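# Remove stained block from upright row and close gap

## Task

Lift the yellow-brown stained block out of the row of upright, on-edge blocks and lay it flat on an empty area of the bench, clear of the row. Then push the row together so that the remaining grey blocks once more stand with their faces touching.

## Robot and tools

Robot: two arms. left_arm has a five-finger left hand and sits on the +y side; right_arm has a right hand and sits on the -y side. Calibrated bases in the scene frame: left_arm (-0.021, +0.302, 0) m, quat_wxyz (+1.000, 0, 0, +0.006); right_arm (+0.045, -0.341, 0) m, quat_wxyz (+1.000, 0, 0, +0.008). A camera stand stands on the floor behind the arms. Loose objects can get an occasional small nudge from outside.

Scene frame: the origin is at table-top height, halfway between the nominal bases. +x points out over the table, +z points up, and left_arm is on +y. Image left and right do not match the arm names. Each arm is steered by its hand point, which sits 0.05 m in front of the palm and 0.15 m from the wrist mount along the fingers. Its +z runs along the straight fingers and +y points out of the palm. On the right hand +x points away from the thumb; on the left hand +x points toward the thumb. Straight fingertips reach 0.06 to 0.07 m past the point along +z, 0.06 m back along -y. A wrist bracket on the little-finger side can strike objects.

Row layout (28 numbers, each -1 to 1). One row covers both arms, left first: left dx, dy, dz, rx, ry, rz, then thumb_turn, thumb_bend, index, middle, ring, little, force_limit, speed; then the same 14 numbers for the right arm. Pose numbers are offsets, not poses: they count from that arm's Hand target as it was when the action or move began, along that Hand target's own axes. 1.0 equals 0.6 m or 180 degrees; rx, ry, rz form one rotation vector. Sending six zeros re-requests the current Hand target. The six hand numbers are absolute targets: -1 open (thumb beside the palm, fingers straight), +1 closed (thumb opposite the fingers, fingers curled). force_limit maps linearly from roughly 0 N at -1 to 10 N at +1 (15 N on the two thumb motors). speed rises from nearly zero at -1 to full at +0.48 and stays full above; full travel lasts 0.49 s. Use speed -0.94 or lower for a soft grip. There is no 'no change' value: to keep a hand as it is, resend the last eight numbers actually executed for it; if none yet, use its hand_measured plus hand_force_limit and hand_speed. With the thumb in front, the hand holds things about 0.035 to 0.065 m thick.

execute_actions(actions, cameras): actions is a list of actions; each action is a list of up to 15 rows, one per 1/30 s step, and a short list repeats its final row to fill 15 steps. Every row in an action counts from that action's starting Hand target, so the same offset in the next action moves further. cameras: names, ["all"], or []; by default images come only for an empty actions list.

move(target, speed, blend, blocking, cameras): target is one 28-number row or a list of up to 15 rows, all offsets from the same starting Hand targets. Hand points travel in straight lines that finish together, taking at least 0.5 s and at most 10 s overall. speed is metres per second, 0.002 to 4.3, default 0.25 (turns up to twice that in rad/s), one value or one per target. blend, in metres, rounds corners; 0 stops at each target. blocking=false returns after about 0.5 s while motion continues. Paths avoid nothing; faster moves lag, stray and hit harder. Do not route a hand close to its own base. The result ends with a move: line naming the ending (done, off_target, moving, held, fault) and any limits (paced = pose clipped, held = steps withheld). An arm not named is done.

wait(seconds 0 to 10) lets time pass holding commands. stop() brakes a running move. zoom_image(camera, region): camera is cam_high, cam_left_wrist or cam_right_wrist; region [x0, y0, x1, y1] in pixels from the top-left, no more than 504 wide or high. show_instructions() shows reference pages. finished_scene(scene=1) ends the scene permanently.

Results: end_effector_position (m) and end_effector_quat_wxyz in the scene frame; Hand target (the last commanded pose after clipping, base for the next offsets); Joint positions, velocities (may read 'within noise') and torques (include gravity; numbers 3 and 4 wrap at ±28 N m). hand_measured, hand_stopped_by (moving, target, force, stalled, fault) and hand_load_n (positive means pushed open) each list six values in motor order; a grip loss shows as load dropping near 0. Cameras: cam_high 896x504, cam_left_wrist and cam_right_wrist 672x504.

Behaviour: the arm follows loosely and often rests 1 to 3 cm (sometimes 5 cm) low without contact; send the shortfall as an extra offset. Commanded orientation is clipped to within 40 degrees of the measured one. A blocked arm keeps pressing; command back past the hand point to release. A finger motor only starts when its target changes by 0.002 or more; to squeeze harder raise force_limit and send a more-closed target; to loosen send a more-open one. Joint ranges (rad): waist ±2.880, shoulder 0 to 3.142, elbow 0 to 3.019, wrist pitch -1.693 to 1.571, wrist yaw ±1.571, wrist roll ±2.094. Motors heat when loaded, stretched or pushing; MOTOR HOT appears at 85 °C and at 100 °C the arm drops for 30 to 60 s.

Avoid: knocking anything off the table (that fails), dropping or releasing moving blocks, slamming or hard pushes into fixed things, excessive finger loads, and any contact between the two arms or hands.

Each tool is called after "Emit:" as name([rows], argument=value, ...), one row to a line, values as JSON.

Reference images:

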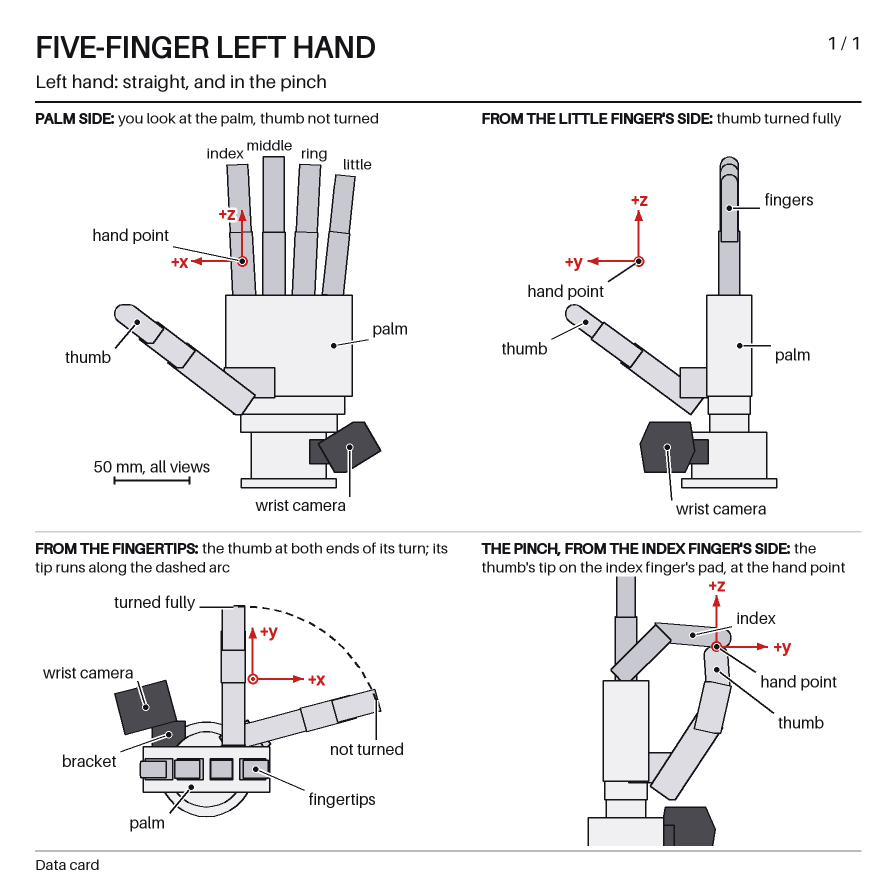

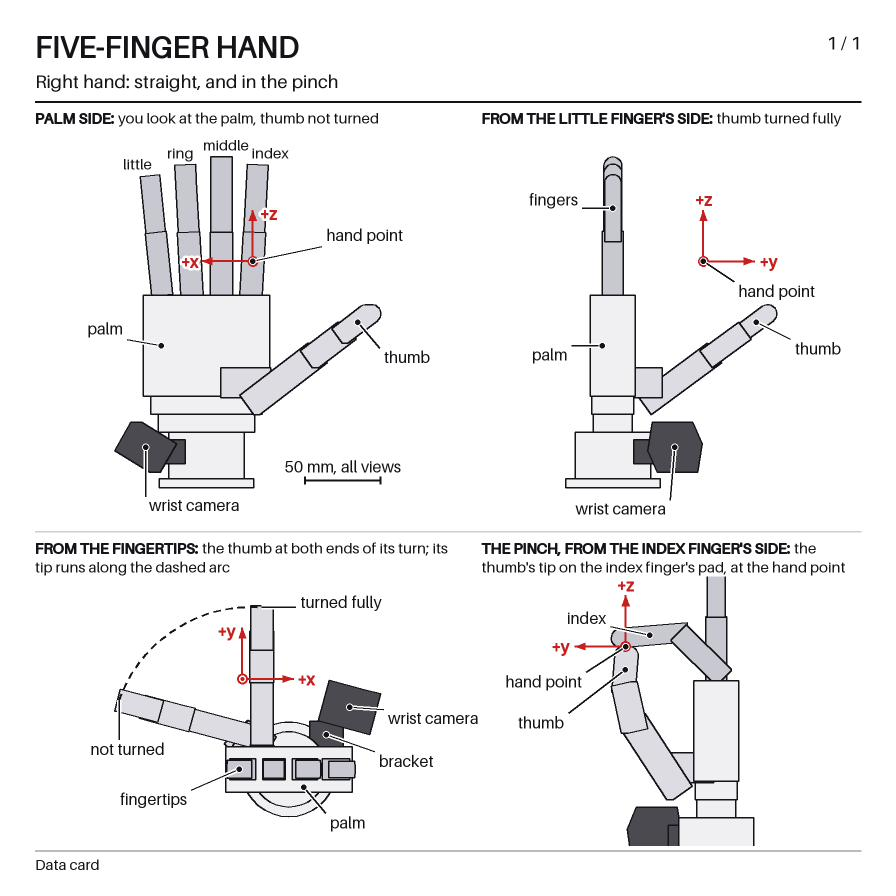

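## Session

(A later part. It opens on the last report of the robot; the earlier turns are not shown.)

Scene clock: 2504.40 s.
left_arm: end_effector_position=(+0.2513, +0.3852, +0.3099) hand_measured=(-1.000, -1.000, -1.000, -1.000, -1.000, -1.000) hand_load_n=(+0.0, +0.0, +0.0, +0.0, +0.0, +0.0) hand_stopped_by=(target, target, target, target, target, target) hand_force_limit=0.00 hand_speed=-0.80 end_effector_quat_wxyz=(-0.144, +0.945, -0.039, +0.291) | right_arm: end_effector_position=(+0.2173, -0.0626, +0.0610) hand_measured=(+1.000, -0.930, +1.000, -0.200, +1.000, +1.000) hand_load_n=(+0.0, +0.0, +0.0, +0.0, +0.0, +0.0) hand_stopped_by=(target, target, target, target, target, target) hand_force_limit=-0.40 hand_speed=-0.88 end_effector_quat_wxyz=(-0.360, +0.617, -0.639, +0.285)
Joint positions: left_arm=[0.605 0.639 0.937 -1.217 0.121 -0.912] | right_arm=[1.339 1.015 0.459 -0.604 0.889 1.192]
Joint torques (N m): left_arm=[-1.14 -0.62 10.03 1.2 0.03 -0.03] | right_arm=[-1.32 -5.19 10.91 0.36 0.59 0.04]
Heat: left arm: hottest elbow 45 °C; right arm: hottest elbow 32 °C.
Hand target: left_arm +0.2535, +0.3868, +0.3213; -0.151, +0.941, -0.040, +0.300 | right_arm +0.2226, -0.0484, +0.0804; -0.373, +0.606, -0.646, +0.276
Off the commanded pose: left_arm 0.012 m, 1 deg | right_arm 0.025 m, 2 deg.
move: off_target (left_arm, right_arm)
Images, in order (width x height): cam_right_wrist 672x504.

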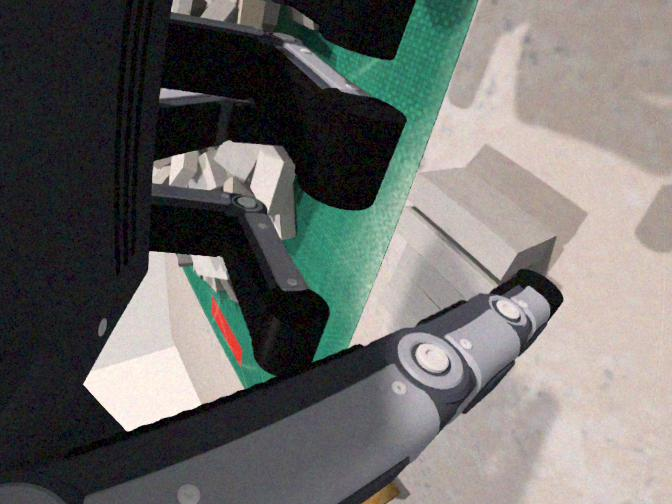

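Emit:
move(target=[0,0,0,0,0,0,-1,-1,-1,-1,-1,-1,0,-0.8,0.1320,0.0047,0.0032,0,0,0,1,-0.93,1,-0.2,1,1,-0.4,-0.88], speed=0.12, cameras=["cam_right_wrist","cam_high"])

Emit:
zoom_image(camera="cam_high", region=[360, 160, 480, 240])

Emit:
zoom_image(camera="cam_right_wrist", region=[300, 200, 560, 400])

Scene clock: 2511.63 s.
left_arm: end_effector_position=(+0.2513, +0.3852, +0.3099) hand_measured=(-1.000, -1.000, -1.000, -1.000, -1.000, -1.000) hand_load_n=(+0.0, -0.5, +0.0, +0.0, +0.0, +0.0) hand_stopped_by=(target, target, target, target, target, target) hand_force_limit=0.00 hand_speed=-0.80 end_effector_quat_wxyz=(-0.144, +0.945, -0.039, +0.291) | right_arm: end_effector_position=(+0.2213, -0.1202, +0.0664) hand_measured=(+1.000, -0.930, +1.000, -0.200, +1.000, +1.000) hand_load_n=(+0.0, +0.0, +0.0, +0.0, +0.0, +0.0) hand_stopped_by=(target, target, target, target, target, target) hand_force_limit=-0.40 hand_speed=-0.88 end_effector_quat_wxyz=(-0.379, +0.606, -0.645, +0.271)
Joint positions: left_arm=[0.605 0.639 0.937 -1.217 0.121 -0.912] | right_arm=[1.241 0.708 0.316 -0.616 0.838 1.063]
Joint torques (N m): left_arm=[-1.55 -0.56 10.17 1.18 0.04 -0.06] | right_arm=[-2.08 -2.08 8.18 0.62 0.47 -0.12]
Heat: left arm: hottest elbow 45 °C; right arm: hottest elbow 33 °C.
Hand target: left_arm +0.2535, +0.3868, +0.3213; -0.151, +0.941, -0.040, +0.300 | right_arm +0.2236, -0.1262, +0.0654; -0.373, +0.606, -0.646, +0.276
Off the commanded pose: left_arm 0.012 m, 1 deg | right_arm 0.007 m, 1 deg.
move: off_target (left_arm)
Images, in order (width x height): cam_high 896x504, cam_right_wrist 672x504.

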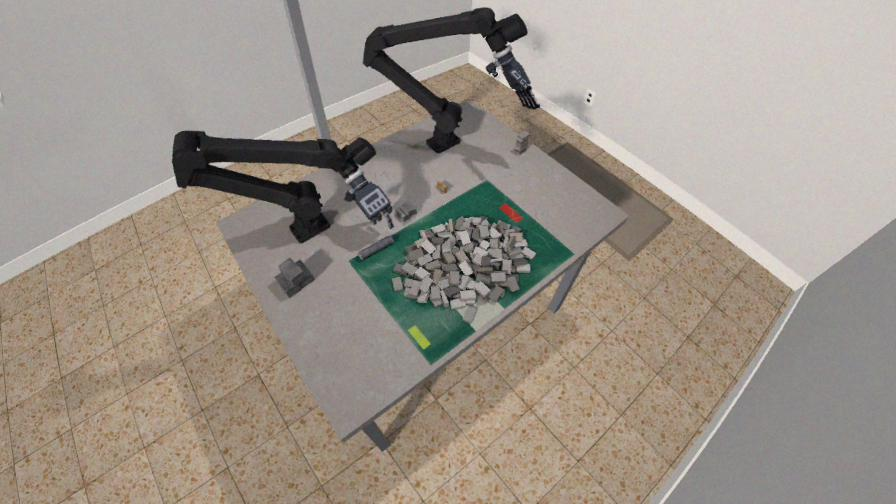

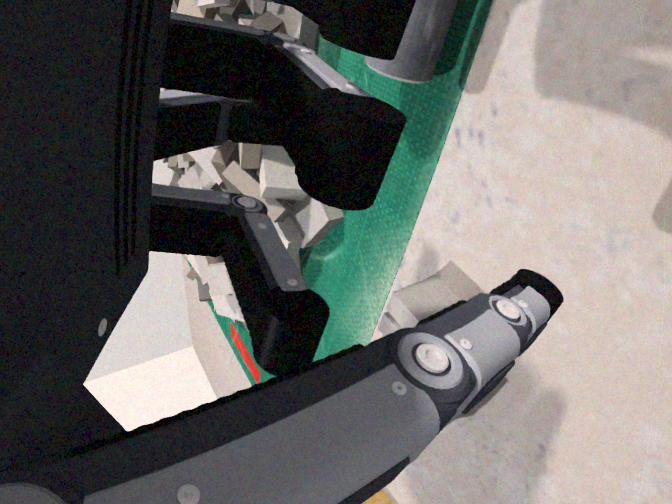

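Scaled by 4.200 from the camera's 896x504 image, which has a finer 1280x720 frame.

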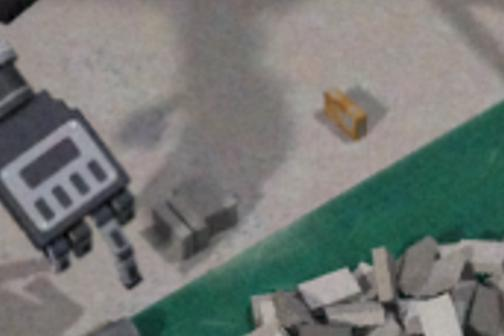

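Scaled by 1.938 from the camera's 672x504 image, which has a finer 960x720 frame.

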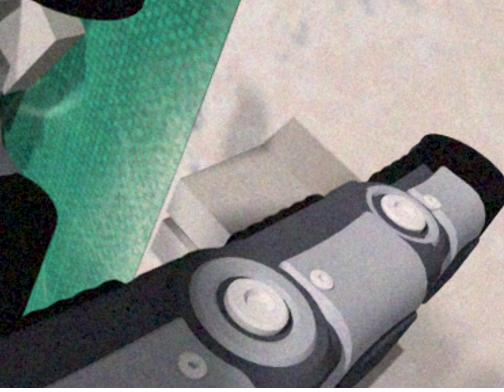

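Emit:
zoom_image(camera="cam_high", region=[390, 195, 425, 225])

Scaled by 14.400 from the camera's 896x504 image, which has a finer 1280x720 frame.

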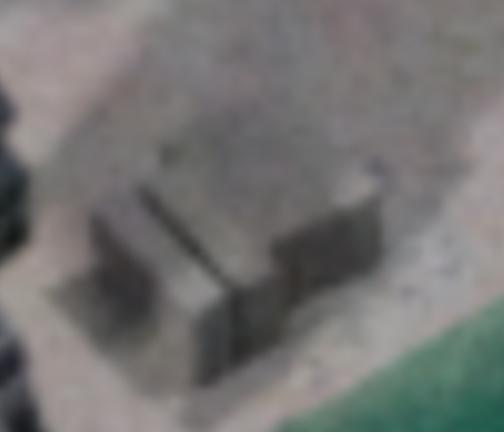

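Emit:
move([
  [0,0,0,0,0,0,-1,-1,-1,-1,-1,-1,0,-0.8,-0.0689,0.0480,-0.0211,0,0,0,1,-0.93,1,0.04,1,1,-0.4,-0.6],
  [0,0,0,0,0,0,-1,-1,-1,-1,-1,-1,0,-0.8,-0.0705,0.0977,0.0137,0,0,0,1,-0.93,1,0.04,1,1,-0.4,-0.6],
], speed=0.07, cameras=["cam_right_wrist"])

Emit:
zoom_image(camera="cam_right_wrist", region=[290, 130, 560, 350])

Scene clock: 2570.83 s.
left_arm: end_effector_position=(+0.2513, +0.3852, +0.3099) hand_measured=(-1.000, -1.000, -1.000, -1.000, -1.000, -1.000) hand_load_n=(+0.5, +0.0, +0.0, +0.0, +0.0, +0.0) hand_stopped_by=(target, target, target, target, target, target) hand_force_limit=0.00 hand_speed=-0.80 end_effector_quat_wxyz=(-0.144, +0.945, -0.039, +0.291) | right_arm: end_effector_position=(+0.1992, -0.0797, +0.0221) hand_measured=(+1.000, -0.930, +1.000, +0.040, +1.000, +1.000) hand_load_n=(+0.0, +0.0, +0.0, +0.0, +0.0, +0.0) hand_stopped_by=(target, target, target, target, target, target) hand_force_limit=-0.40 hand_speed=-0.60 end_effector_quat_wxyz=(-0.369, +0.605, -0.648, +0.280)
Joint positions: left_arm=[0.605 0.639 0.937 -1.217 0.121 -0.912] | right_arm=[1.411 1.054 0.353 -0.531 0.921 1.326]
Joint torques (N m): left_arm=[-1.2 -0.56 10.13 1.28 -0.01 -0.06] | right_arm=[0.44 -2.84 6.52 1.47 0.8 0.12]
Heat: left arm: hottest elbow 45 °C; right arm: hottest elbow 32 °C.
Hand target: left_arm +0.2535, +0.3868, +0.3213; -0.151, +0.941, -0.040, +0.300 | right_arm +0.1959, -0.0770, +0.0194; -0.373, +0.606, -0.646, +0.276
Off the commanded pose: left_arm 0.012 m, 1 deg | right_arm 0.005 m, 1 deg.
move: off_target (left_arm)
Images, in order (width x height): cam_right_wrist 672x504.

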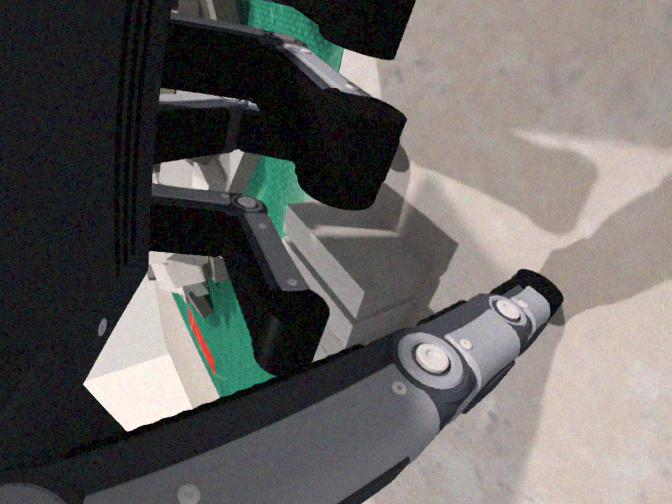

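Scaled by 1.867 from the camera's 672x504 image, which has a finer 960x720 frame.

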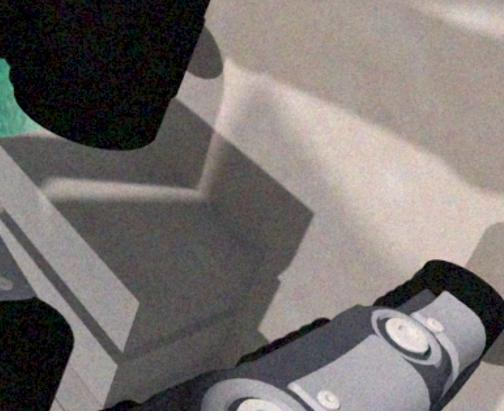

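Emit:
move(target=[0,0,0,0,0,0,-1,-1,-1,-1,-1,-1,0,-0.8,-0.0283,0.0019,0.0013,0,0,0,1,-0.93,1,0.04,1,1,-0.4,-0.6], speed=0.03, cameras=[])

Scene clock: 2580.83 s.
left_arm: end_effector_position=(+0.2513, +0.3852, +0.3099) hand_measured=(-1.000, -1.000, -1.000, -1.000, -1.000, -1.000) hand_load_n=(+0.0, +0.0, +0.0, +0.0, +0.0, +0.0) hand_stopped_by=(target, target, target, target, target, target) hand_force_limit=0.00 hand_speed=-0.80 end_effector_quat_wxyz=(-0.144, +0.945, -0.039, +0.291) | right_arm: end_effector_position=(+0.2003, -0.0775, +0.0186) hand_measured=(+1.000, -0.930, +1.000, +0.040, +1.000, +1.000) hand_load_n=(-4.0, +1.0, +0.0, -1.0, +0.5, +0.0) hand_stopped_by=(target, target, target, target, target, target) hand_force_limit=-0.40 hand_speed=-0.60 end_effector_quat_wxyz=(-0.366, +0.607, -0.642, +0.292)
Joint positions: left_arm=[0.605 0.639 0.937 -1.217 0.121 -0.912] | right_arm=[1.42 1.095 0.365 -0.529 0.941 1.331]
Joint torques (N m): left_arm=[-1.32 -0.5 10.1 1.13 0 -0.02] | right_arm=[0.56 -2.2 8.69 1.35 0.1 0.28]
Heat: left arm: hottest elbow 45 °C; right arm: hottest elbow 32 °C.
Hand target: left_arm +0.2535, +0.3868, +0.3213; -0.151, +0.941, -0.040, +0.300 | right_arm +0.1958, -0.0600, +0.0206; -0.373, +0.606, -0.646, +0.276
Off the commanded pose: left_arm 0.012 m, 1 deg | right_arm 0.018 m, 2 deg.
move: off_target (left_arm, right_arm)
No camera images: "cameras" was empty.

Emit:
move(target=[0,0,0,0,0,0,-1,-1,-1,-1,-1,-1,0,-0.8,0.0002,-0.0185,-0.0130,0,0,0,1,-0.6,1,0.04,1,1,-0.4,-0.6], speed=0.03, cameras=["cam_right_wrist"])

Emit:
zoom_image(camera="cam_right_wrist", region=[290, 130, 560, 350])

Scene clock: 2590.20 s.
left_arm: end_effector_position=(+0.2513, +0.3852, +0.3099) hand_measured=(-1.000, -1.000, -1.000, -1.000, -1.000, -1.000) hand_load_n=(+0.0, +0.0, +0.0, +0.0, +0.0, +0.0) hand_stopped_by=(target, target, target, target, target, target) hand_force_limit=0.00 hand_speed=-0.80 end_effector_quat_wxyz=(-0.144, +0.945, -0.039, +0.291) | right_arm: end_effector_position=(+0.1979, -0.0797, +0.0191) hand_measured=(+1.000, -0.600, +1.000, +0.040, +1.000, +1.000) hand_load_n=(+0.0, +0.0, +0.0, +0.0, +0.0, +0.0) hand_stopped_by=(target, target, target, target, target, target) hand_force_limit=-0.40 hand_speed=-0.60 end_effector_quat_wxyz=(-0.359, +0.612, -0.642, +0.291)
Joint positions: left_arm=[0.605 0.639 0.937 -1.217 0.121 -0.912] | right_arm=[1.42 1.085 0.371 -0.56 0.928 1.336]
Joint torques (N m): left_arm=[-1.44 -0.79 10.1 1.13 0.03 -0.05] | right_arm=[0.32 -5.19 9.5 0.18 0.6 0.15]
Heat: left arm: hottest elbow 45 °C; right arm: hottest elbow 32 °C.
Hand target: left_arm +0.2535, +0.3868, +0.3213; -0.151, +0.941, -0.040, +0.300 | right_arm +0.1958, -0.0622, +0.0339; -0.373, +0.606, -0.646, +0.276
Off the commanded pose: left_arm 0.012 m, 1 deg | right_arm 0.023 m, 2 deg.
move: off_target (left_arm, right_arm)
Images, in order (width x height): cam_right_wrist 672x504.

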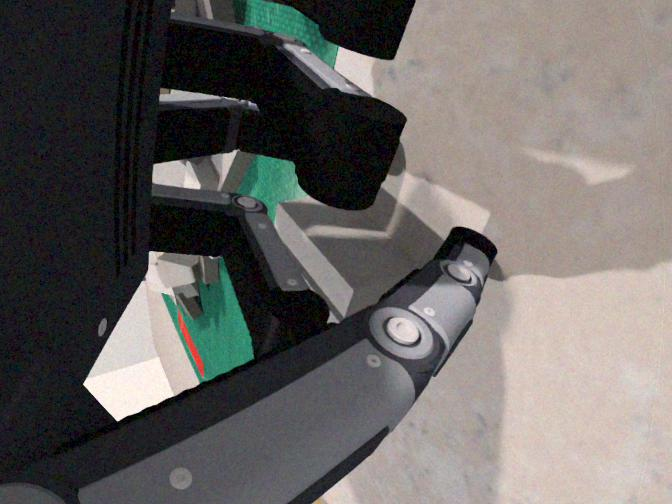

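Scaled by 1.867 from the camera's 672x504 image, which has a finer 960x720 frame.

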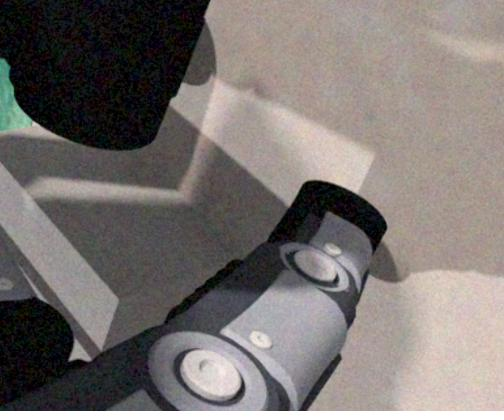

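Emit:
move(target=[0,0,0,0,0,0,-1,-1,-1,-1,-1,-1,0,-0.8,-0.0118,-0.0113,-0.0083,0,0,0,1,-0.6,1,0.04,1,1,-0.4,-0.6], speed=0.03, cameras=[])

Scene clock: 2594.07 s.
left_arm: end_effector_position=(+0.2513, +0.3852, +0.3099) hand_measured=(-1.000, -1.000, -1.000, -1.000, -1.000, -1.000) hand_load_n=(+0.0, +0.0, +0.0, +0.0, +0.0, +0.0) hand_stopped_by=(target, target, target, target, target, target) hand_force_limit=0.00 hand_speed=-0.80 end_effector_quat_wxyz=(-0.144, +0.945, -0.039, +0.291) | right_arm: end_effector_position=(+0.1984, -0.0759, +0.0267) hand_measured=(+1.000, -0.600, +1.000, +0.040, +1.000, +1.000) hand_load_n=(+0.5, +0.0, +0.0, +0.0, +0.0, +0.0) hand_stopped_by=(target, target, target, target, target, target) hand_force_limit=-0.40 hand_speed=-0.60 end_effector_quat_wxyz=(-0.357, +0.612, -0.643, +0.292)
Joint positions: left_arm=[0.605 0.639 0.937 -1.217 0.121 -0.912] | right_arm=[1.42 1.08 0.396 -0.599 0.928 1.34]
Joint torques (N m): left_arm=[-1.55 -0.5 10.1 1.2 0.04 -0.07] | right_arm=[0.56 -5.19 9.91 0.1 0.69 0.16]
Heat: left arm: hottest elbow 45 °C; right arm: hottest elbow 32 °C.
Hand target: left_arm +0.2535, +0.3868, +0.3213; -0.151, +0.941, -0.040, +0.300 | right_arm +0.1956, -0.0563, +0.0434; -0.373, +0.606, -0.646, +0.276
Off the commanded pose: left_arm 0.012 m, 1 deg | right_arm 0.026 m, 3 deg.
move: off_target (left_arm, right_arm)
No camera images: "cameras" was empty.

Emit:
move(target=[0,0,0,0,0,0,-1,-1,-1,-1,-1,-1,0,-0.8,-0.0184,0.0104,0.0073,0,0,0,1,-0.6,1,0.04,1,1,-0.4,-0.6], speed=0.03, cameras=["cam_right_wrist"])

Emit:
zoom_image(camera="cam_right_wrist", region=[290, 130, 560, 350])

Scene clock: 2598.33 s.
left_arm: end_effector_position=(+0.2513, +0.3852, +0.3099) hand_measured=(-1.000, -1.000, -1.000, -1.000, -1.000, -1.000) hand_load_n=(+0.0, +0.0, +0.0, +0.0, +0.0, +0.0) hand_stopped_by=(target, target, target, target, target, target) hand_force_limit=0.00 hand_speed=-0.80 end_effector_quat_wxyz=(-0.144, +0.945, -0.039, +0.291) | right_arm: end_effector_position=(+0.1970, -0.0684, +0.0249) hand_measured=(+1.000, -0.600, +1.000, +0.040, +1.000, +1.000) hand_load_n=(+0.0, +0.0, +0.0, +0.0, +0.0, +0.0) hand_stopped_by=(target, target, target, target, target, target) hand_force_limit=-0.40 hand_speed=-0.60 end_effector_quat_wxyz=(-0.354, +0.613, -0.643, +0.293)
Joint positions: left_arm=[0.605 0.639 0.937 -1.217 0.121 -0.912] | right_arm=[1.429 1.116 0.415 -0.599 0.928 1.355]
Joint torques (N m): left_arm=[-0.91 -0.79 10.18 1.2 0.03 -0.03] | right_arm=[0.56 -3.96 9.76 1.29 0.8 0.15]
Heat: left arm: hottest elbow 45 °C; right arm: hottest elbow 32 °C.
Hand target: left_arm +0.2535, +0.3868, +0.3213; -0.151, +0.941, -0.040, +0.300 | right_arm +0.1954, -0.0443, +0.0375; -0.373, +0.606, -0.646, +0.276
Off the commanded pose: left_arm 0.012 m, 1 deg | right_arm 0.027 m, 3 deg.
move: off_target (left_arm, right_arm)
Images, in order (width x height): cam_right_wrist 672x504.

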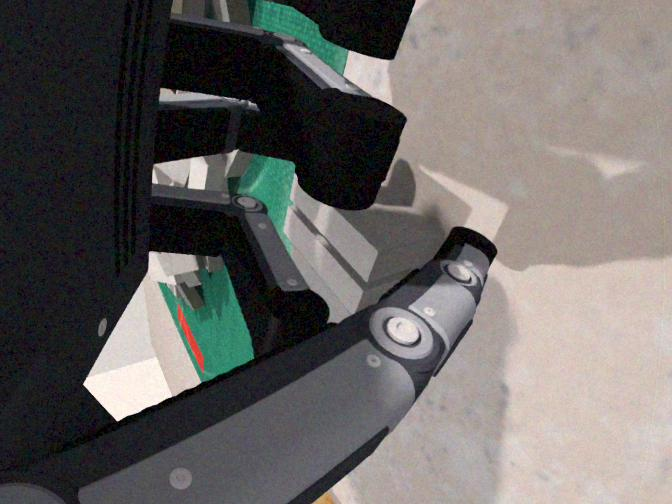

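Scaled by 1.867 from the camera's 672x504 image, which has a finer 960x720 frame.

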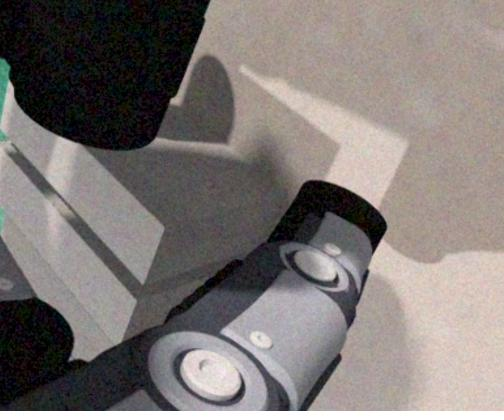

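Emit:
move(target=[0,0,0,0,0,0,-1,-1,-1,-1,-1,-1,0,-0.8,-0.0153,0.0087,0.0061,0,0,0,1,-0.6,1,0.04,1,1,-0.4,-0.6], speed=0.02, cameras=["cam_right_wrist"])

Emit:
zoom_image(camera="cam_right_wrist", region=[270, 130, 540, 350])

Scene clock: 2605.33 s.
left_arm: end_effector_position=(+0.2513, +0.3852, +0.3099) hand_measured=(-1.000, -1.000, -1.000, -1.000, -1.000, -1.000) hand_load_n=(+0.0, +0.0, +0.0, +0.0, +0.0, +0.0) hand_stopped_by=(target, target, target, target, target, target) hand_force_limit=0.00 hand_speed=-0.80 end_effector_quat_wxyz=(-0.144, +0.945, -0.039, +0.291) | right_arm: end_effector_position=(+0.1971, -0.0597, +0.0201) hand_measured=(+1.000, -0.600, +1.000, +0.040, +1.000, +1.000) hand_load_n=(+0.0, +0.0, +0.0, -0.5, +0.0, +0.0) hand_stopped_by=(target, target, target, target, target, target) hand_force_limit=-0.40 hand_speed=-0.60 end_effector_quat_wxyz=(-0.353, +0.614, -0.642, +0.294)
Joint positions: left_arm=[0.605 0.639 0.937 -1.217 0.121 -0.912] | right_arm=[1.433 1.164 0.431 -0.577 0.929 1.362]
Joint torques (N m): left_arm=[-1.44 -0.56 10.06 1.14 0.02 -0.03] | right_arm=[0.67 -4.48 9.72 1.42 0.79 0.17]
Heat: left arm: hottest elbow 45 °C; right arm: hottest elbow 33 °C.
Hand target: left_arm +0.2535, +0.3868, +0.3213; -0.151, +0.941, -0.040, +0.300 | right_arm +0.1952, -0.0344, +0.0324; -0.373, +0.606, -0.646, +0.277
Off the commanded pose: left_arm 0.012 m, 1 deg | right_arm 0.028 m, 3 deg.
move: off_target (left_arm, right_arm)
Images, in order (width x height): cam_right_wrist 672x504.

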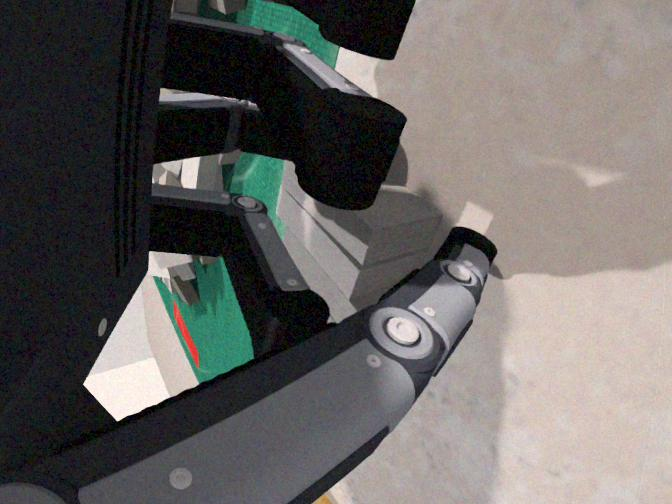

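Scaled by 1.867 from the camera's 672x504 image, which has a finer 960x720 frame.

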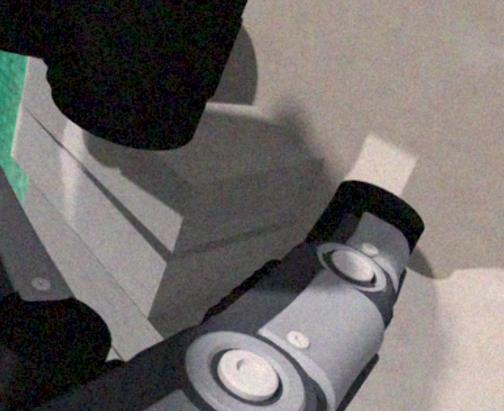

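Emit:
move(target=[0,0,0,0,0,0,-1,-1,-1,-1,-1,-1,0,-0.8,0.0486,-0.0015,-0.0214,0,0,0,1,-0.6,1,0.04,1,1,-0.4,-0.6], speed=0.04, cameras=["cam_right_wrist"])

Emit:
zoom_image(camera="cam_right_wrist", region=[270, 130, 540, 350])

Scene clock: 2616.07 s.
left_arm: end_effector_position=(+0.2513, +0.3852, +0.3099) hand_measured=(-1.000, -1.000, -1.000, -1.000, -1.000, -1.000) hand_load_n=(-0.5, +0.0, +0.0, +0.0, +0.0, +0.0) hand_stopped_by=(target, target, target, target, target, target) hand_force_limit=0.00 hand_speed=-0.80 end_effector_quat_wxyz=(-0.144, +0.945, -0.039, +0.291) | right_arm: end_effector_position=(+0.1904, -0.0656, +0.0343) hand_measured=(+1.000, -0.600, +1.000, +0.040, +1.000, +1.000) hand_load_n=(+0.0, +0.0, +0.0, +0.0, +0.0, +0.0) hand_stopped_by=(target, target, target, target, target, target) hand_force_limit=-0.40 hand_speed=-0.60 end_effector_quat_wxyz=(-0.369, +0.605, -0.648, +0.281)
Joint positions: left_arm=[0.605 0.639 0.937 -1.217 0.121 -0.912] | right_arm=[1.46 1.079 0.414 -0.632 0.937 1.405]
Joint torques (N m): left_arm=[-1.38 -0.44 10.15 1.21 0.03 -0.04] | right_arm=[0.73 -5.3 6.87 0.17 0.83 0.13]
Heat: left arm: hottest elbow 45 °C; right arm: hottest elbow 34 °C.
Hand target: left_arm +0.2535, +0.3868, +0.3213; -0.151, +0.941, -0.040, +0.300 | right_arm +0.1856, -0.0645, +0.0362; -0.373, +0.606, -0.646, +0.276
Off the commanded pose: left_arm 0.012 m, 1 deg | right_arm 0.005 m, 1 deg.
move: off_target (left_arm)
Images, in order (width x height): cam_right_wrist 672x504.

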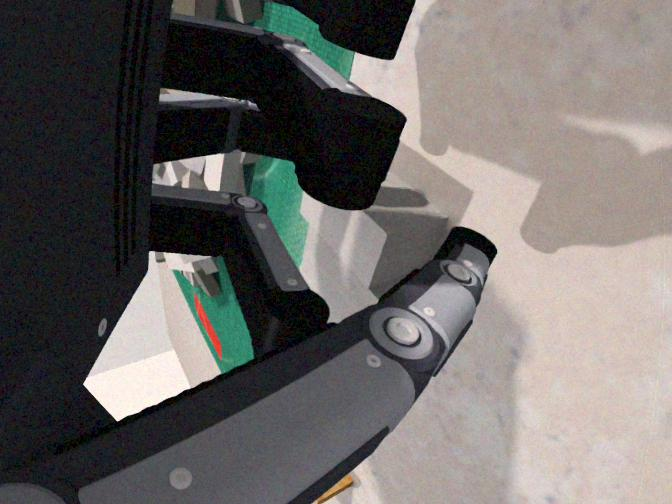

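Scaled by 1.867 from the camera's 672x504 image, which has a finer 960x720 frame.

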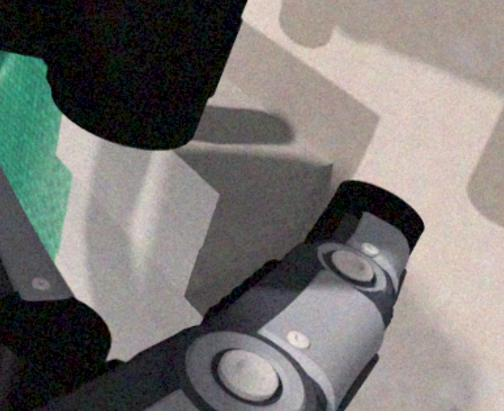

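Emit:
zoom_image(camera="cam_right_wrist", region=[290, 180, 400, 310])

Emit:
execute_actions(actions=[], cameras=["cam_high"])

Emit:
zoom_image(camera="cam_high", region=[390, 190, 430, 225])

Scaled by 3.877 from the camera's 672x504 image, which has a finer 960x720 frame.

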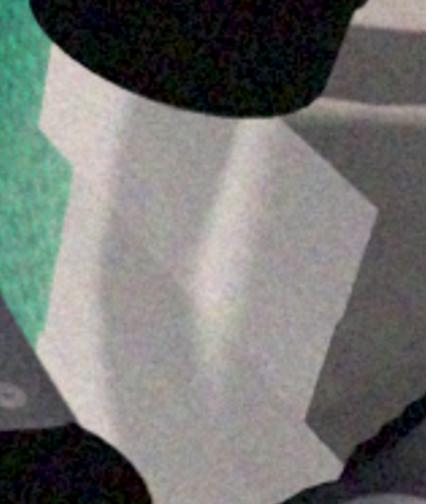

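Scene clock: 2622.10 s.
left_arm: end_effector_position=(+0.2513, +0.3852, +0.3099) hand_measured=(-1.000, -1.000, -1.000, -1.000, -1.000, -1.000) hand_load_n=(+0.0, +0.0, +0.0, +0.0, +0.0, +0.0) hand_stopped_by=(target, target, target, target, target, target) hand_force_limit=0.00 hand_speed=-0.80 end_effector_quat_wxyz=(-0.144, +0.945, -0.039, +0.291) | right_arm: end_effector_position=(+0.1904, -0.0656, +0.0343) hand_measured=(+1.000, -0.600, +1.000, +0.040, +1.000, +1.000) hand_load_n=(+0.0, +0.0, +0.0, +0.0, +0.0, +0.0) hand_stopped_by=(target, target, target, target, target, target) hand_force_limit=-0.40 hand_speed=-0.60 end_effector_quat_wxyz=(-0.369, +0.604, -0.648, +0.280)
Joint positions: left_arm=[0.605 0.639 0.937 -1.217 0.121 -0.912] | right_arm=[1.46 1.079 0.414 -0.632 0.937 1.406]
Joint velocities: within noise
Joint torques (N m): left_arm=[-1.55 -0.62 10.09 1.18 0.02 -0.04] | right_arm=[0.62 -5.3 6.86 0.17 0.83 0.17]
Heat: left arm: hottest elbow 45 °C; right arm: hottest elbow 33 °C.
Hand target: left_arm +0.2535, +0.3868, +0.3213; -0.151, +0.941, -0.040, +0.300 | right_arm +0.1856, -0.0645, +0.0362; -0.373, +0.606, -0.646, +0.276
Off the commanded pose: left_arm 0.012 m, 1 deg | right_arm 0.005 m, 1 deg.
Images, in order (width x height): cam_high 896x504.

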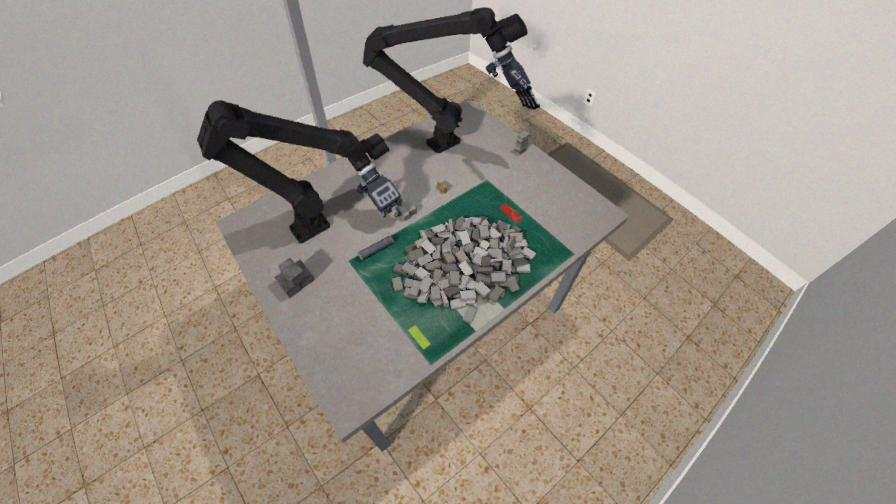

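Scaled by 12.600 from the camera's 896x504 image, which has a finer 1280x720 frame.

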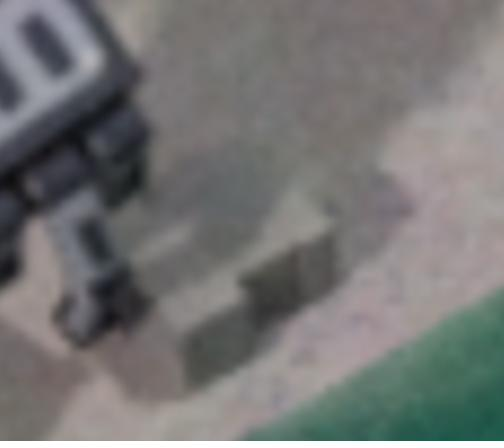

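Emit:
move([
  [0,0,0,0,0,0,-1,-1,-1,-1,-1,-1,0,-0.8,-0.0077,-0.0618,-0.0384,0,0,0,1,-0.6,1,0.04,1,1,-0.4,-0.6],
  [0,0,0,0,0,0,-1,-1,-1,-1,-1,-1,0,-0.8,-0.0671,-0.0827,0.0060,0,0,0,1,-0.95,1,-0.2,1,1,-0.4,-0.6],
], speed=0.1, cameras=["cam_right_wrist"])

Emit:
zoom_image(camera="cam_right_wrist", region=[290, 130, 560, 350])

Scene clock: 2652.67 s.
left_arm: end_effector_position=(+0.2513, +0.3852, +0.3099) hand_measured=(-1.000, -1.000, -1.000, -1.000, -1.000, -1.000) hand_load_n=(+0.0, +0.0, +0.5, +0.0, +0.0, +0.0) hand_stopped_by=(target, target, target, target, target, target) hand_force_limit=0.00 hand_speed=-0.80 end_effector_quat_wxyz=(-0.144, +0.945, -0.039, +0.291) | right_arm: end_effector_position=(+0.2080, -0.0464, +0.0662) hand_measured=(+1.000, -0.950, +1.000, -0.200, +1.000, +1.000) hand_load_n=(+0.0, +0.0, +0.0, +0.0, +0.0, +0.0) hand_stopped_by=(target, target, target, target, target, target) hand_force_limit=-0.40 hand_speed=-0.60 end_effector_quat_wxyz=(-0.362, +0.616, -0.639, +0.283)
Joint positions: left_arm=[0.605 0.639 0.937 -1.217 0.121 -0.912] | right_arm=[1.389 1.06 0.505 -0.654 0.907 1.264]
Joint torques (N m): left_arm=[-1.14 -0.73 10.17 1.25 0.04 -0.03] | right_arm=[-2.2 -4.19 10.71 1.47 0.59 -0.11]
Heat: left arm: hottest elbow 45 °C; right arm: hottest elbow 33 °C.
Hand target: left_arm +0.2535, +0.3868, +0.3213; -0.151, +0.941, -0.040, +0.300 | right_arm +0.2166, -0.0299, +0.0802; -0.373, +0.606, -0.646, +0.276
Off the commanded pose: left_arm 0.012 m, 1 deg | right_arm 0.023 m, 2 deg.
move: off_target (left_arm, right_arm); target 2's new numbers were sent with right_arm's hand 0.023 m and 2 deg from that target
Images, in order (width x height): cam_right_wrist 672x504.

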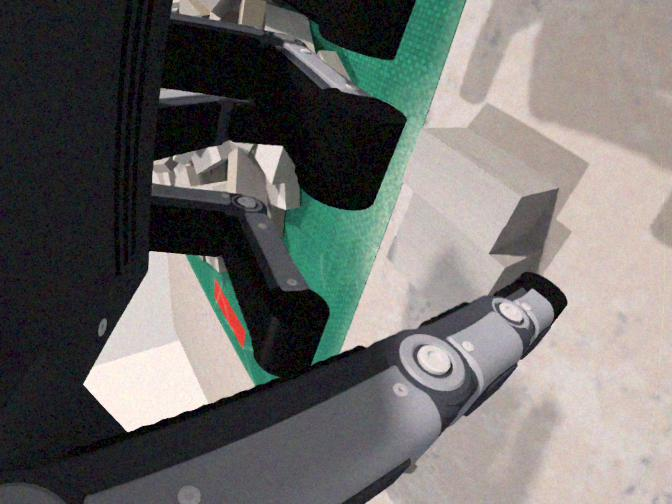

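Scaled by 1.867 from the camera's 672x504 image, which has a finer 960x720 frame.

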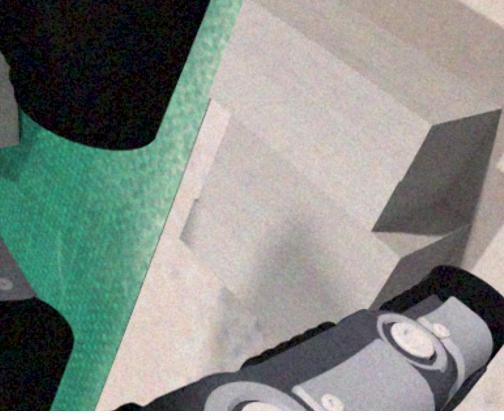

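Emit:
zoom_image(camera="cam_right_wrist", region=[470, 170, 590, 300])

Scaled by 3.877 from the camera's 672x504 image, which has a finer 960x720 frame.

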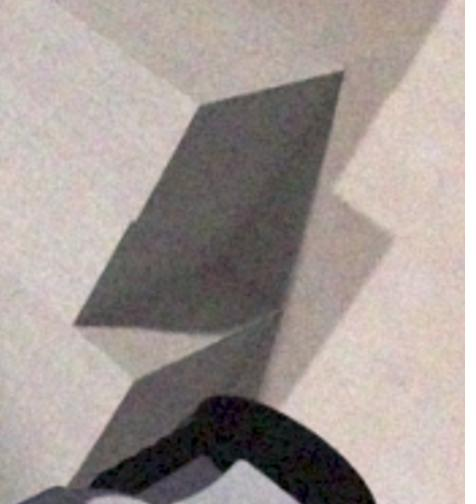

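Emit:
move(target=[0,0,0,0,0,0,-1,-1,-1,-1,-1,-1,0,-0.8,-0.0203,0.0005,-0.0017,0,0,0,1,-0.95,1,-0.2,1,1,-0.4,-0.6], speed=0.06, cameras=[])

Scene clock: 2691.30 s.
left_arm: end_effector_position=(+0.2513, +0.3852, +0.3099) hand_measured=(-1.000, -1.000, -1.000, -1.000, -1.000, -1.000) hand_load_n=(+0.0, -0.5, +0.0, +0.0, +0.0, +0.0) hand_stopped_by=(target, target, target, target, target, target) hand_force_limit=0.00 hand_speed=-0.80 end_effector_quat_wxyz=(-0.144, +0.945, -0.039, +0.291) | right_arm: end_effector_position=(+0.2097, -0.0359, +0.0678) hand_measured=(+1.000, -0.950, +1.000, -0.200, +1.000, +1.000) hand_load_n=(+0.0, +0.0, +0.0, +0.0, +0.0, +0.0) hand_stopped_by=(target, target, target, target, target, target) hand_force_limit=-0.40 hand_speed=-0.60 end_effector_quat_wxyz=(-0.360, +0.618, -0.638, +0.285)
Joint positions: left_arm=[0.605 0.639 0.937 -1.217 0.121 -0.912] | right_arm=[1.389 1.097 0.535 -0.654 0.907 1.264]
Joint torques (N m): left_arm=[-1.32 -0.15 10.11 1.21 0.04 -0.03] | right_arm=[-1.14 -4.6 10.8 1.07 0.77 0.09]
Heat: left arm: hottest elbow 45 °C; right arm: hottest elbow 36 °C.
Hand target: left_arm +0.2535, +0.3868, +0.3213; -0.151, +0.941, -0.040, +0.300 | right_arm +0.2154, -0.0179, +0.0823; -0.373, +0.606, -0.646, +0.276
Off the commanded pose: left_arm 0.012 m, 1 deg | right_arm 0.024 m, 2 deg.
move: off_target (left_arm, right_arm)
No camera images: "cameras" was empty.

Emit:
move(target=[0,0,0,0,0,0,-1,-1,-1,-1,-1,-1,0,-0.8,0.0308,0.0385,0.0256,0,0,0,1,-0.95,1,-0.2,1,1,-0.4,-0.6], speed=0.06, cameras=["cam_right_wrist"])

Emit:
zoom_image(camera="cam_right_wrist", region=[290, 100, 590, 350])

Scene clock: 2698.67 s.
left_arm: end_effector_position=(+0.2513, +0.3852, +0.3099) hand_measured=(-1.000, -1.000, -1.000, -1.000, -1.000, -1.000) hand_load_n=(+0.0, +0.0, +0.0, +0.0, +0.0, +0.0) hand_stopped_by=(target, target, target, target, target, target) hand_force_limit=0.00 hand_speed=-0.80 end_effector_quat_wxyz=(-0.144, +0.945, -0.039, +0.291) | right_arm: end_effector_position=(+0.2104, -0.0317, +0.0547) hand_measured=(+1.000, -0.950, +1.000, -0.200, +1.000, +1.000) hand_load_n=(+0.0, +0.0, +0.5, +0.0, +0.0, +0.0) hand_stopped_by=(target, target, target, target, target, target) hand_force_limit=-0.40 hand_speed=-0.60 end_effector_quat_wxyz=(-0.375, +0.609, -0.643, +0.274)
Joint positions: left_arm=[0.605 0.639 0.937 -1.217 0.121 -0.912] | right_arm=[1.389 1.12 0.495 -0.551 0.907 1.264]
Joint torques (N m): left_arm=[-1.32 -0.38 10.1 1.22 0.02 -0.04] | right_arm=[-1.9 -4.72 7.23 1.63 0.62 -0.04]
Heat: left arm: hottest elbow 45 °C; right arm: hottest elbow 35 °C.
Hand target: left_arm +0.2535, +0.3868, +0.3213; -0.151, +0.941, -0.040, +0.300 | right_arm +0.2149, -0.0320, +0.0523; -0.373, +0.606, -0.646, +0.276
Off the commanded pose: left_arm 0.012 m, 1 deg | right_arm 0.005 m, 1 deg.
move: off_target (left_arm)
Images, in order (width x height): cam_right_wrist 672x504.

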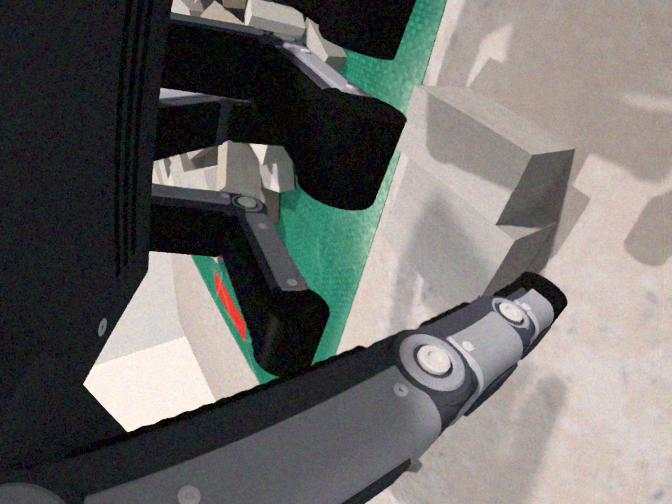

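Scaled by 1.680 from the camera's 672x504 image, which has a finer 960x720 frame.

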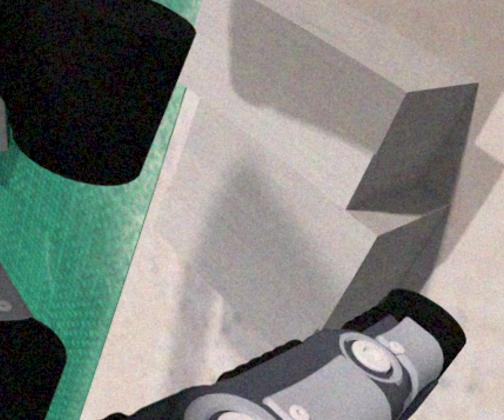

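Emit:
move(target=[0,0,0,0,0,0,-1,-1,-1,-1,-1,-1,0,-0.8,0.0060,0.0235,0.0172,0,0,0,1,-0.95,1,-0.2,1,1,-0.4,-0.6], speed=0.04, cameras=["cam_right_wrist"])

Emit:
zoom_image(camera="cam_right_wrist", region=[290, 100, 590, 350])

Scene clock: 2707.17 s.
left_arm: end_effector_position=(+0.2513, +0.3852, +0.3099) hand_measured=(-1.000, -1.000, -1.000, -1.000, -1.000, -1.000) hand_load_n=(+0.0, +0.0, +0.0, +0.0, +0.0, +0.0) hand_stopped_by=(target, target, target, target, target, target) hand_force_limit=0.00 hand_speed=-0.80 end_effector_quat_wxyz=(-0.144, +0.945, -0.039, +0.291) | right_arm: end_effector_position=(+0.2104, -0.0316, +0.0376) hand_measured=(+1.000, -0.950, +1.000, -0.200, +1.000, +1.000) hand_load_n=(+0.0, +0.0, +0.0, +0.0, +0.0, +0.0) hand_stopped_by=(target, target, target, target, target, target) hand_force_limit=-0.40 hand_speed=-0.60 end_effector_quat_wxyz=(-0.376, +0.609, -0.643, +0.273)
Joint positions: left_arm=[0.605 0.639 0.937 -1.217 0.121 -0.912] | right_arm=[1.389 1.163 0.467 -0.476 0.907 1.264]
Joint velocities: left_arm=[within noise] | right_arm=[-0.005 -0.015 0.022 0.007 -0.022 -0.154]
Joint torques (N m): left_arm=[-1.32 -0.38 10.15 1.25 0 -0.05] | right_arm=[-1.9 -4.84 6.84 1.55 0.59 -0.07]
Heat: left arm: hottest elbow 45 °C; right arm: hottest elbow 34 °C.
Hand target: left_arm +0.2535, +0.3868, +0.3213; -0.151, +0.941, -0.040, +0.300 | right_arm +0.2153, -0.0330, +0.0345; -0.373, +0.606, -0.646, +0.276
Off the commanded pose: left_arm 0.012 m, 1 deg | right_arm 0.006 m, 1 deg.
move: off_target (left_arm)
Images, in order (width x height): cam_right_wrist 672x504.

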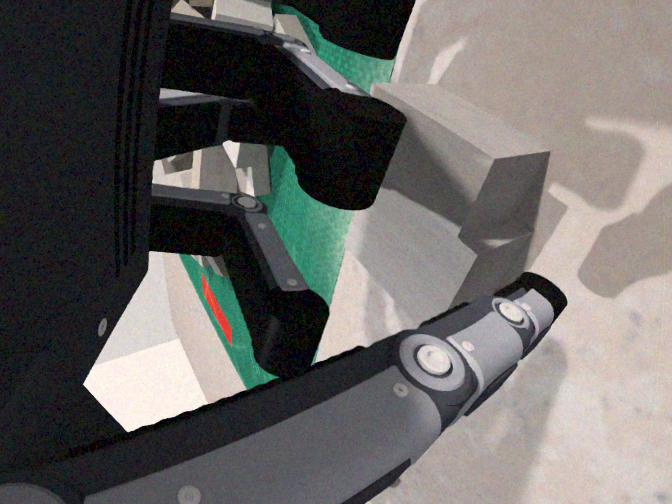

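Scaled by 1.680 from the camera's 672x504 image, which has a finer 960x720 frame.

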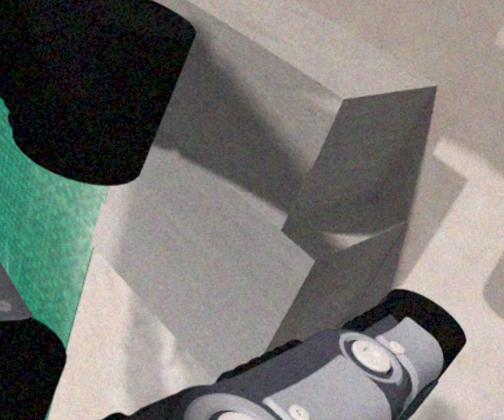

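Emit:
move(target=[0,0,0,0,0,0,-1,-1,-1,-1,-1,-1,0,-0.8,0.0068,0.0196,0.0143,0,0,0,1,-0.95,1,-0.2,1,1,-0.4,-0.6], speed=0.03, cameras=["cam_right_wrist"])

Emit:
zoom_image(camera="cam_right_wrist", region=[290, 100, 590, 350])

Scene clock: 2724.03 s.
left_arm: end_effector_position=(+0.2513, +0.3852, +0.3099) hand_measured=(-1.000, -1.000, -1.000, -1.000, -1.000, -1.000) hand_load_n=(+0.0, +0.0, +0.0, +0.0, +0.0, +0.0) hand_stopped_by=(target, target, target, target, target, target) hand_force_limit=0.00 hand_speed=-0.80 end_effector_quat_wxyz=(-0.144, +0.945, -0.039, +0.291) | right_arm: end_effector_position=(+0.2103, -0.0329, +0.0227) hand_measured=(+1.000, -0.950, +1.000, -0.200, +1.000, +1.000) hand_load_n=(+0.0, +0.0, +0.0, +0.0, +0.0, +0.0) hand_stopped_by=(target, target, target, target, target, target) hand_force_limit=-0.40 hand_speed=-0.60 end_effector_quat_wxyz=(-0.377, +0.608, -0.644, +0.272)
Joint positions: left_arm=[0.605 0.639 0.937 -1.217 0.121 -0.912] | right_arm=[1.389 1.201 0.441 -0.409 0.906 1.264]
Joint torques (N m): left_arm=[-1.32 -0.38 10.11 1.22 0.01 -0.03] | right_arm=[-2.02 -5.13 6.52 1.52 0.57 -0.11]
Heat: left arm: hottest elbow 45 °C; right arm: hottest elbow 33 °C.
Hand target: left_arm +0.2535, +0.3868, +0.3213; -0.151, +0.941, -0.040, +0.300 | right_arm +0.2156, -0.0351, +0.0193; -0.373, +0.606, -0.646, +0.277
Off the commanded pose: left_arm 0.012 m, 1 deg | right_arm 0.007 m, 1 deg.
move: off_target (left_arm)
Images, in order (width x height): cam_right_wrist 672x504.

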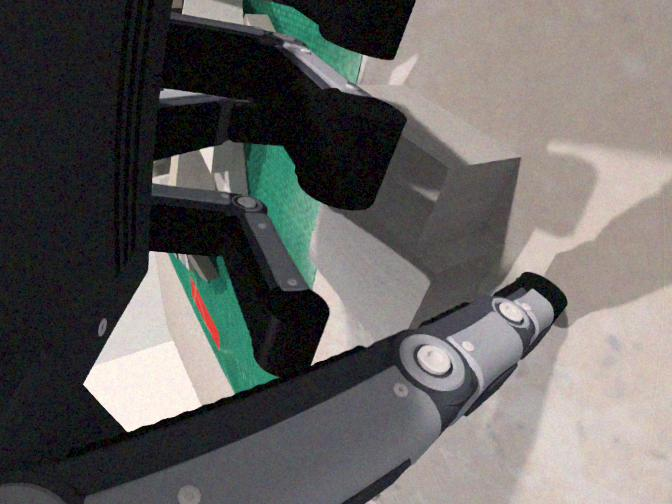

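Scaled by 1.680 from the camera's 672x504 image, which has a finer 960x720 frame.

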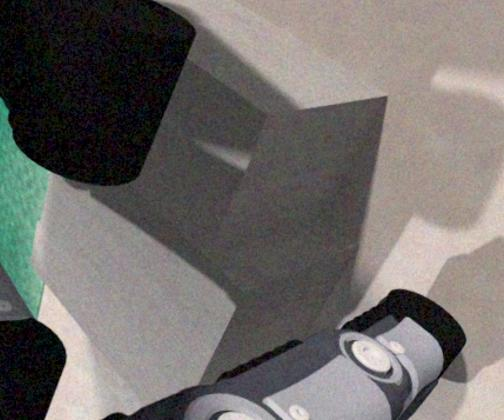

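Emit:
move(target=[0,0,0,0,0,0,-1,-1,-1,-1,-1,-1,0,-0.8,0,0,0,0,0,0,1,-0.815,1,-0.2,1,1,-0.6,-0.88], speed=0.03, cameras=["cam_right_wrist"])

Emit:
zoom_image(camera="cam_right_wrist", region=[290, 100, 590, 350])

Scene clock: 2732.67 s.
left_arm: end_effector_position=(+0.2513, +0.3852, +0.3099) hand_measured=(-1.000, -1.000, -1.000, -1.000, -1.000, -1.000) hand_load_n=(+0.0, +0.0, +0.0, +0.0, +0.0, +0.0) hand_stopped_by=(target, target, target, target, target, target) hand_force_limit=0.00 hand_speed=-0.80 end_effector_quat_wxyz=(-0.144, +0.945, -0.039, +0.291) | right_arm: end_effector_position=(+0.2102, -0.0328, +0.0227) hand_measured=(+1.000, -0.816, +1.000, -0.200, +1.000, +1.000) hand_load_n=(+0.0, +0.5, +0.0, +0.0, +0.0, -0.5) hand_stopped_by=(target, target, target, target, target, target) hand_force_limit=-0.60 hand_speed=-0.88 end_effector_quat_wxyz=(-0.377, +0.608, -0.644, +0.272)
Joint positions: left_arm=[0.605 0.639 0.937 -1.217 0.121 -0.912] | right_arm=[1.389 1.201 0.441 -0.409 0.906 1.264]
Joint torques (N m): left_arm=[-1.61 -0.44 10.13 1.2 0.04 -0.06] | right_arm=[-2.02 -5.07 6.52 1.55 0.57 -0.11]
Heat: left arm: hottest elbow 45 °C; right arm: hottest elbow 33 °C.
Hand target: left_arm +0.2535, +0.3868, +0.3213; -0.151, +0.941, -0.040, +0.300 | right_arm +0.2156, -0.0350, +0.0193; -0.373, +0.606, -0.646, +0.276
Off the commanded pose: left_arm 0.012 m, 1 deg | right_arm 0.007 m, 1 deg.
move: off_target (left_arm)
Images, in order (width x height): cam_right_wrist 672x504.

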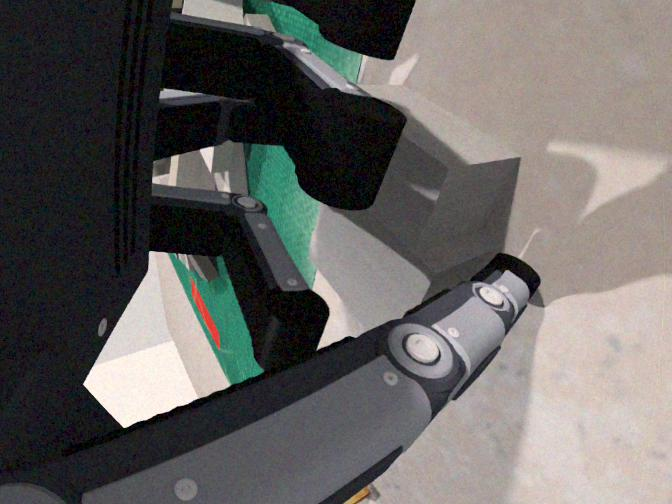

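Scaled by 1.680 from the camera's 672x504 image, which has a finer 960x720 frame.

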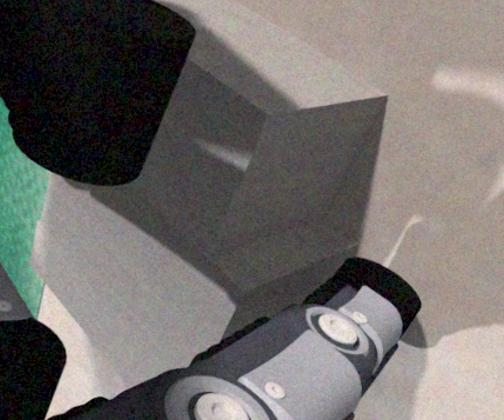

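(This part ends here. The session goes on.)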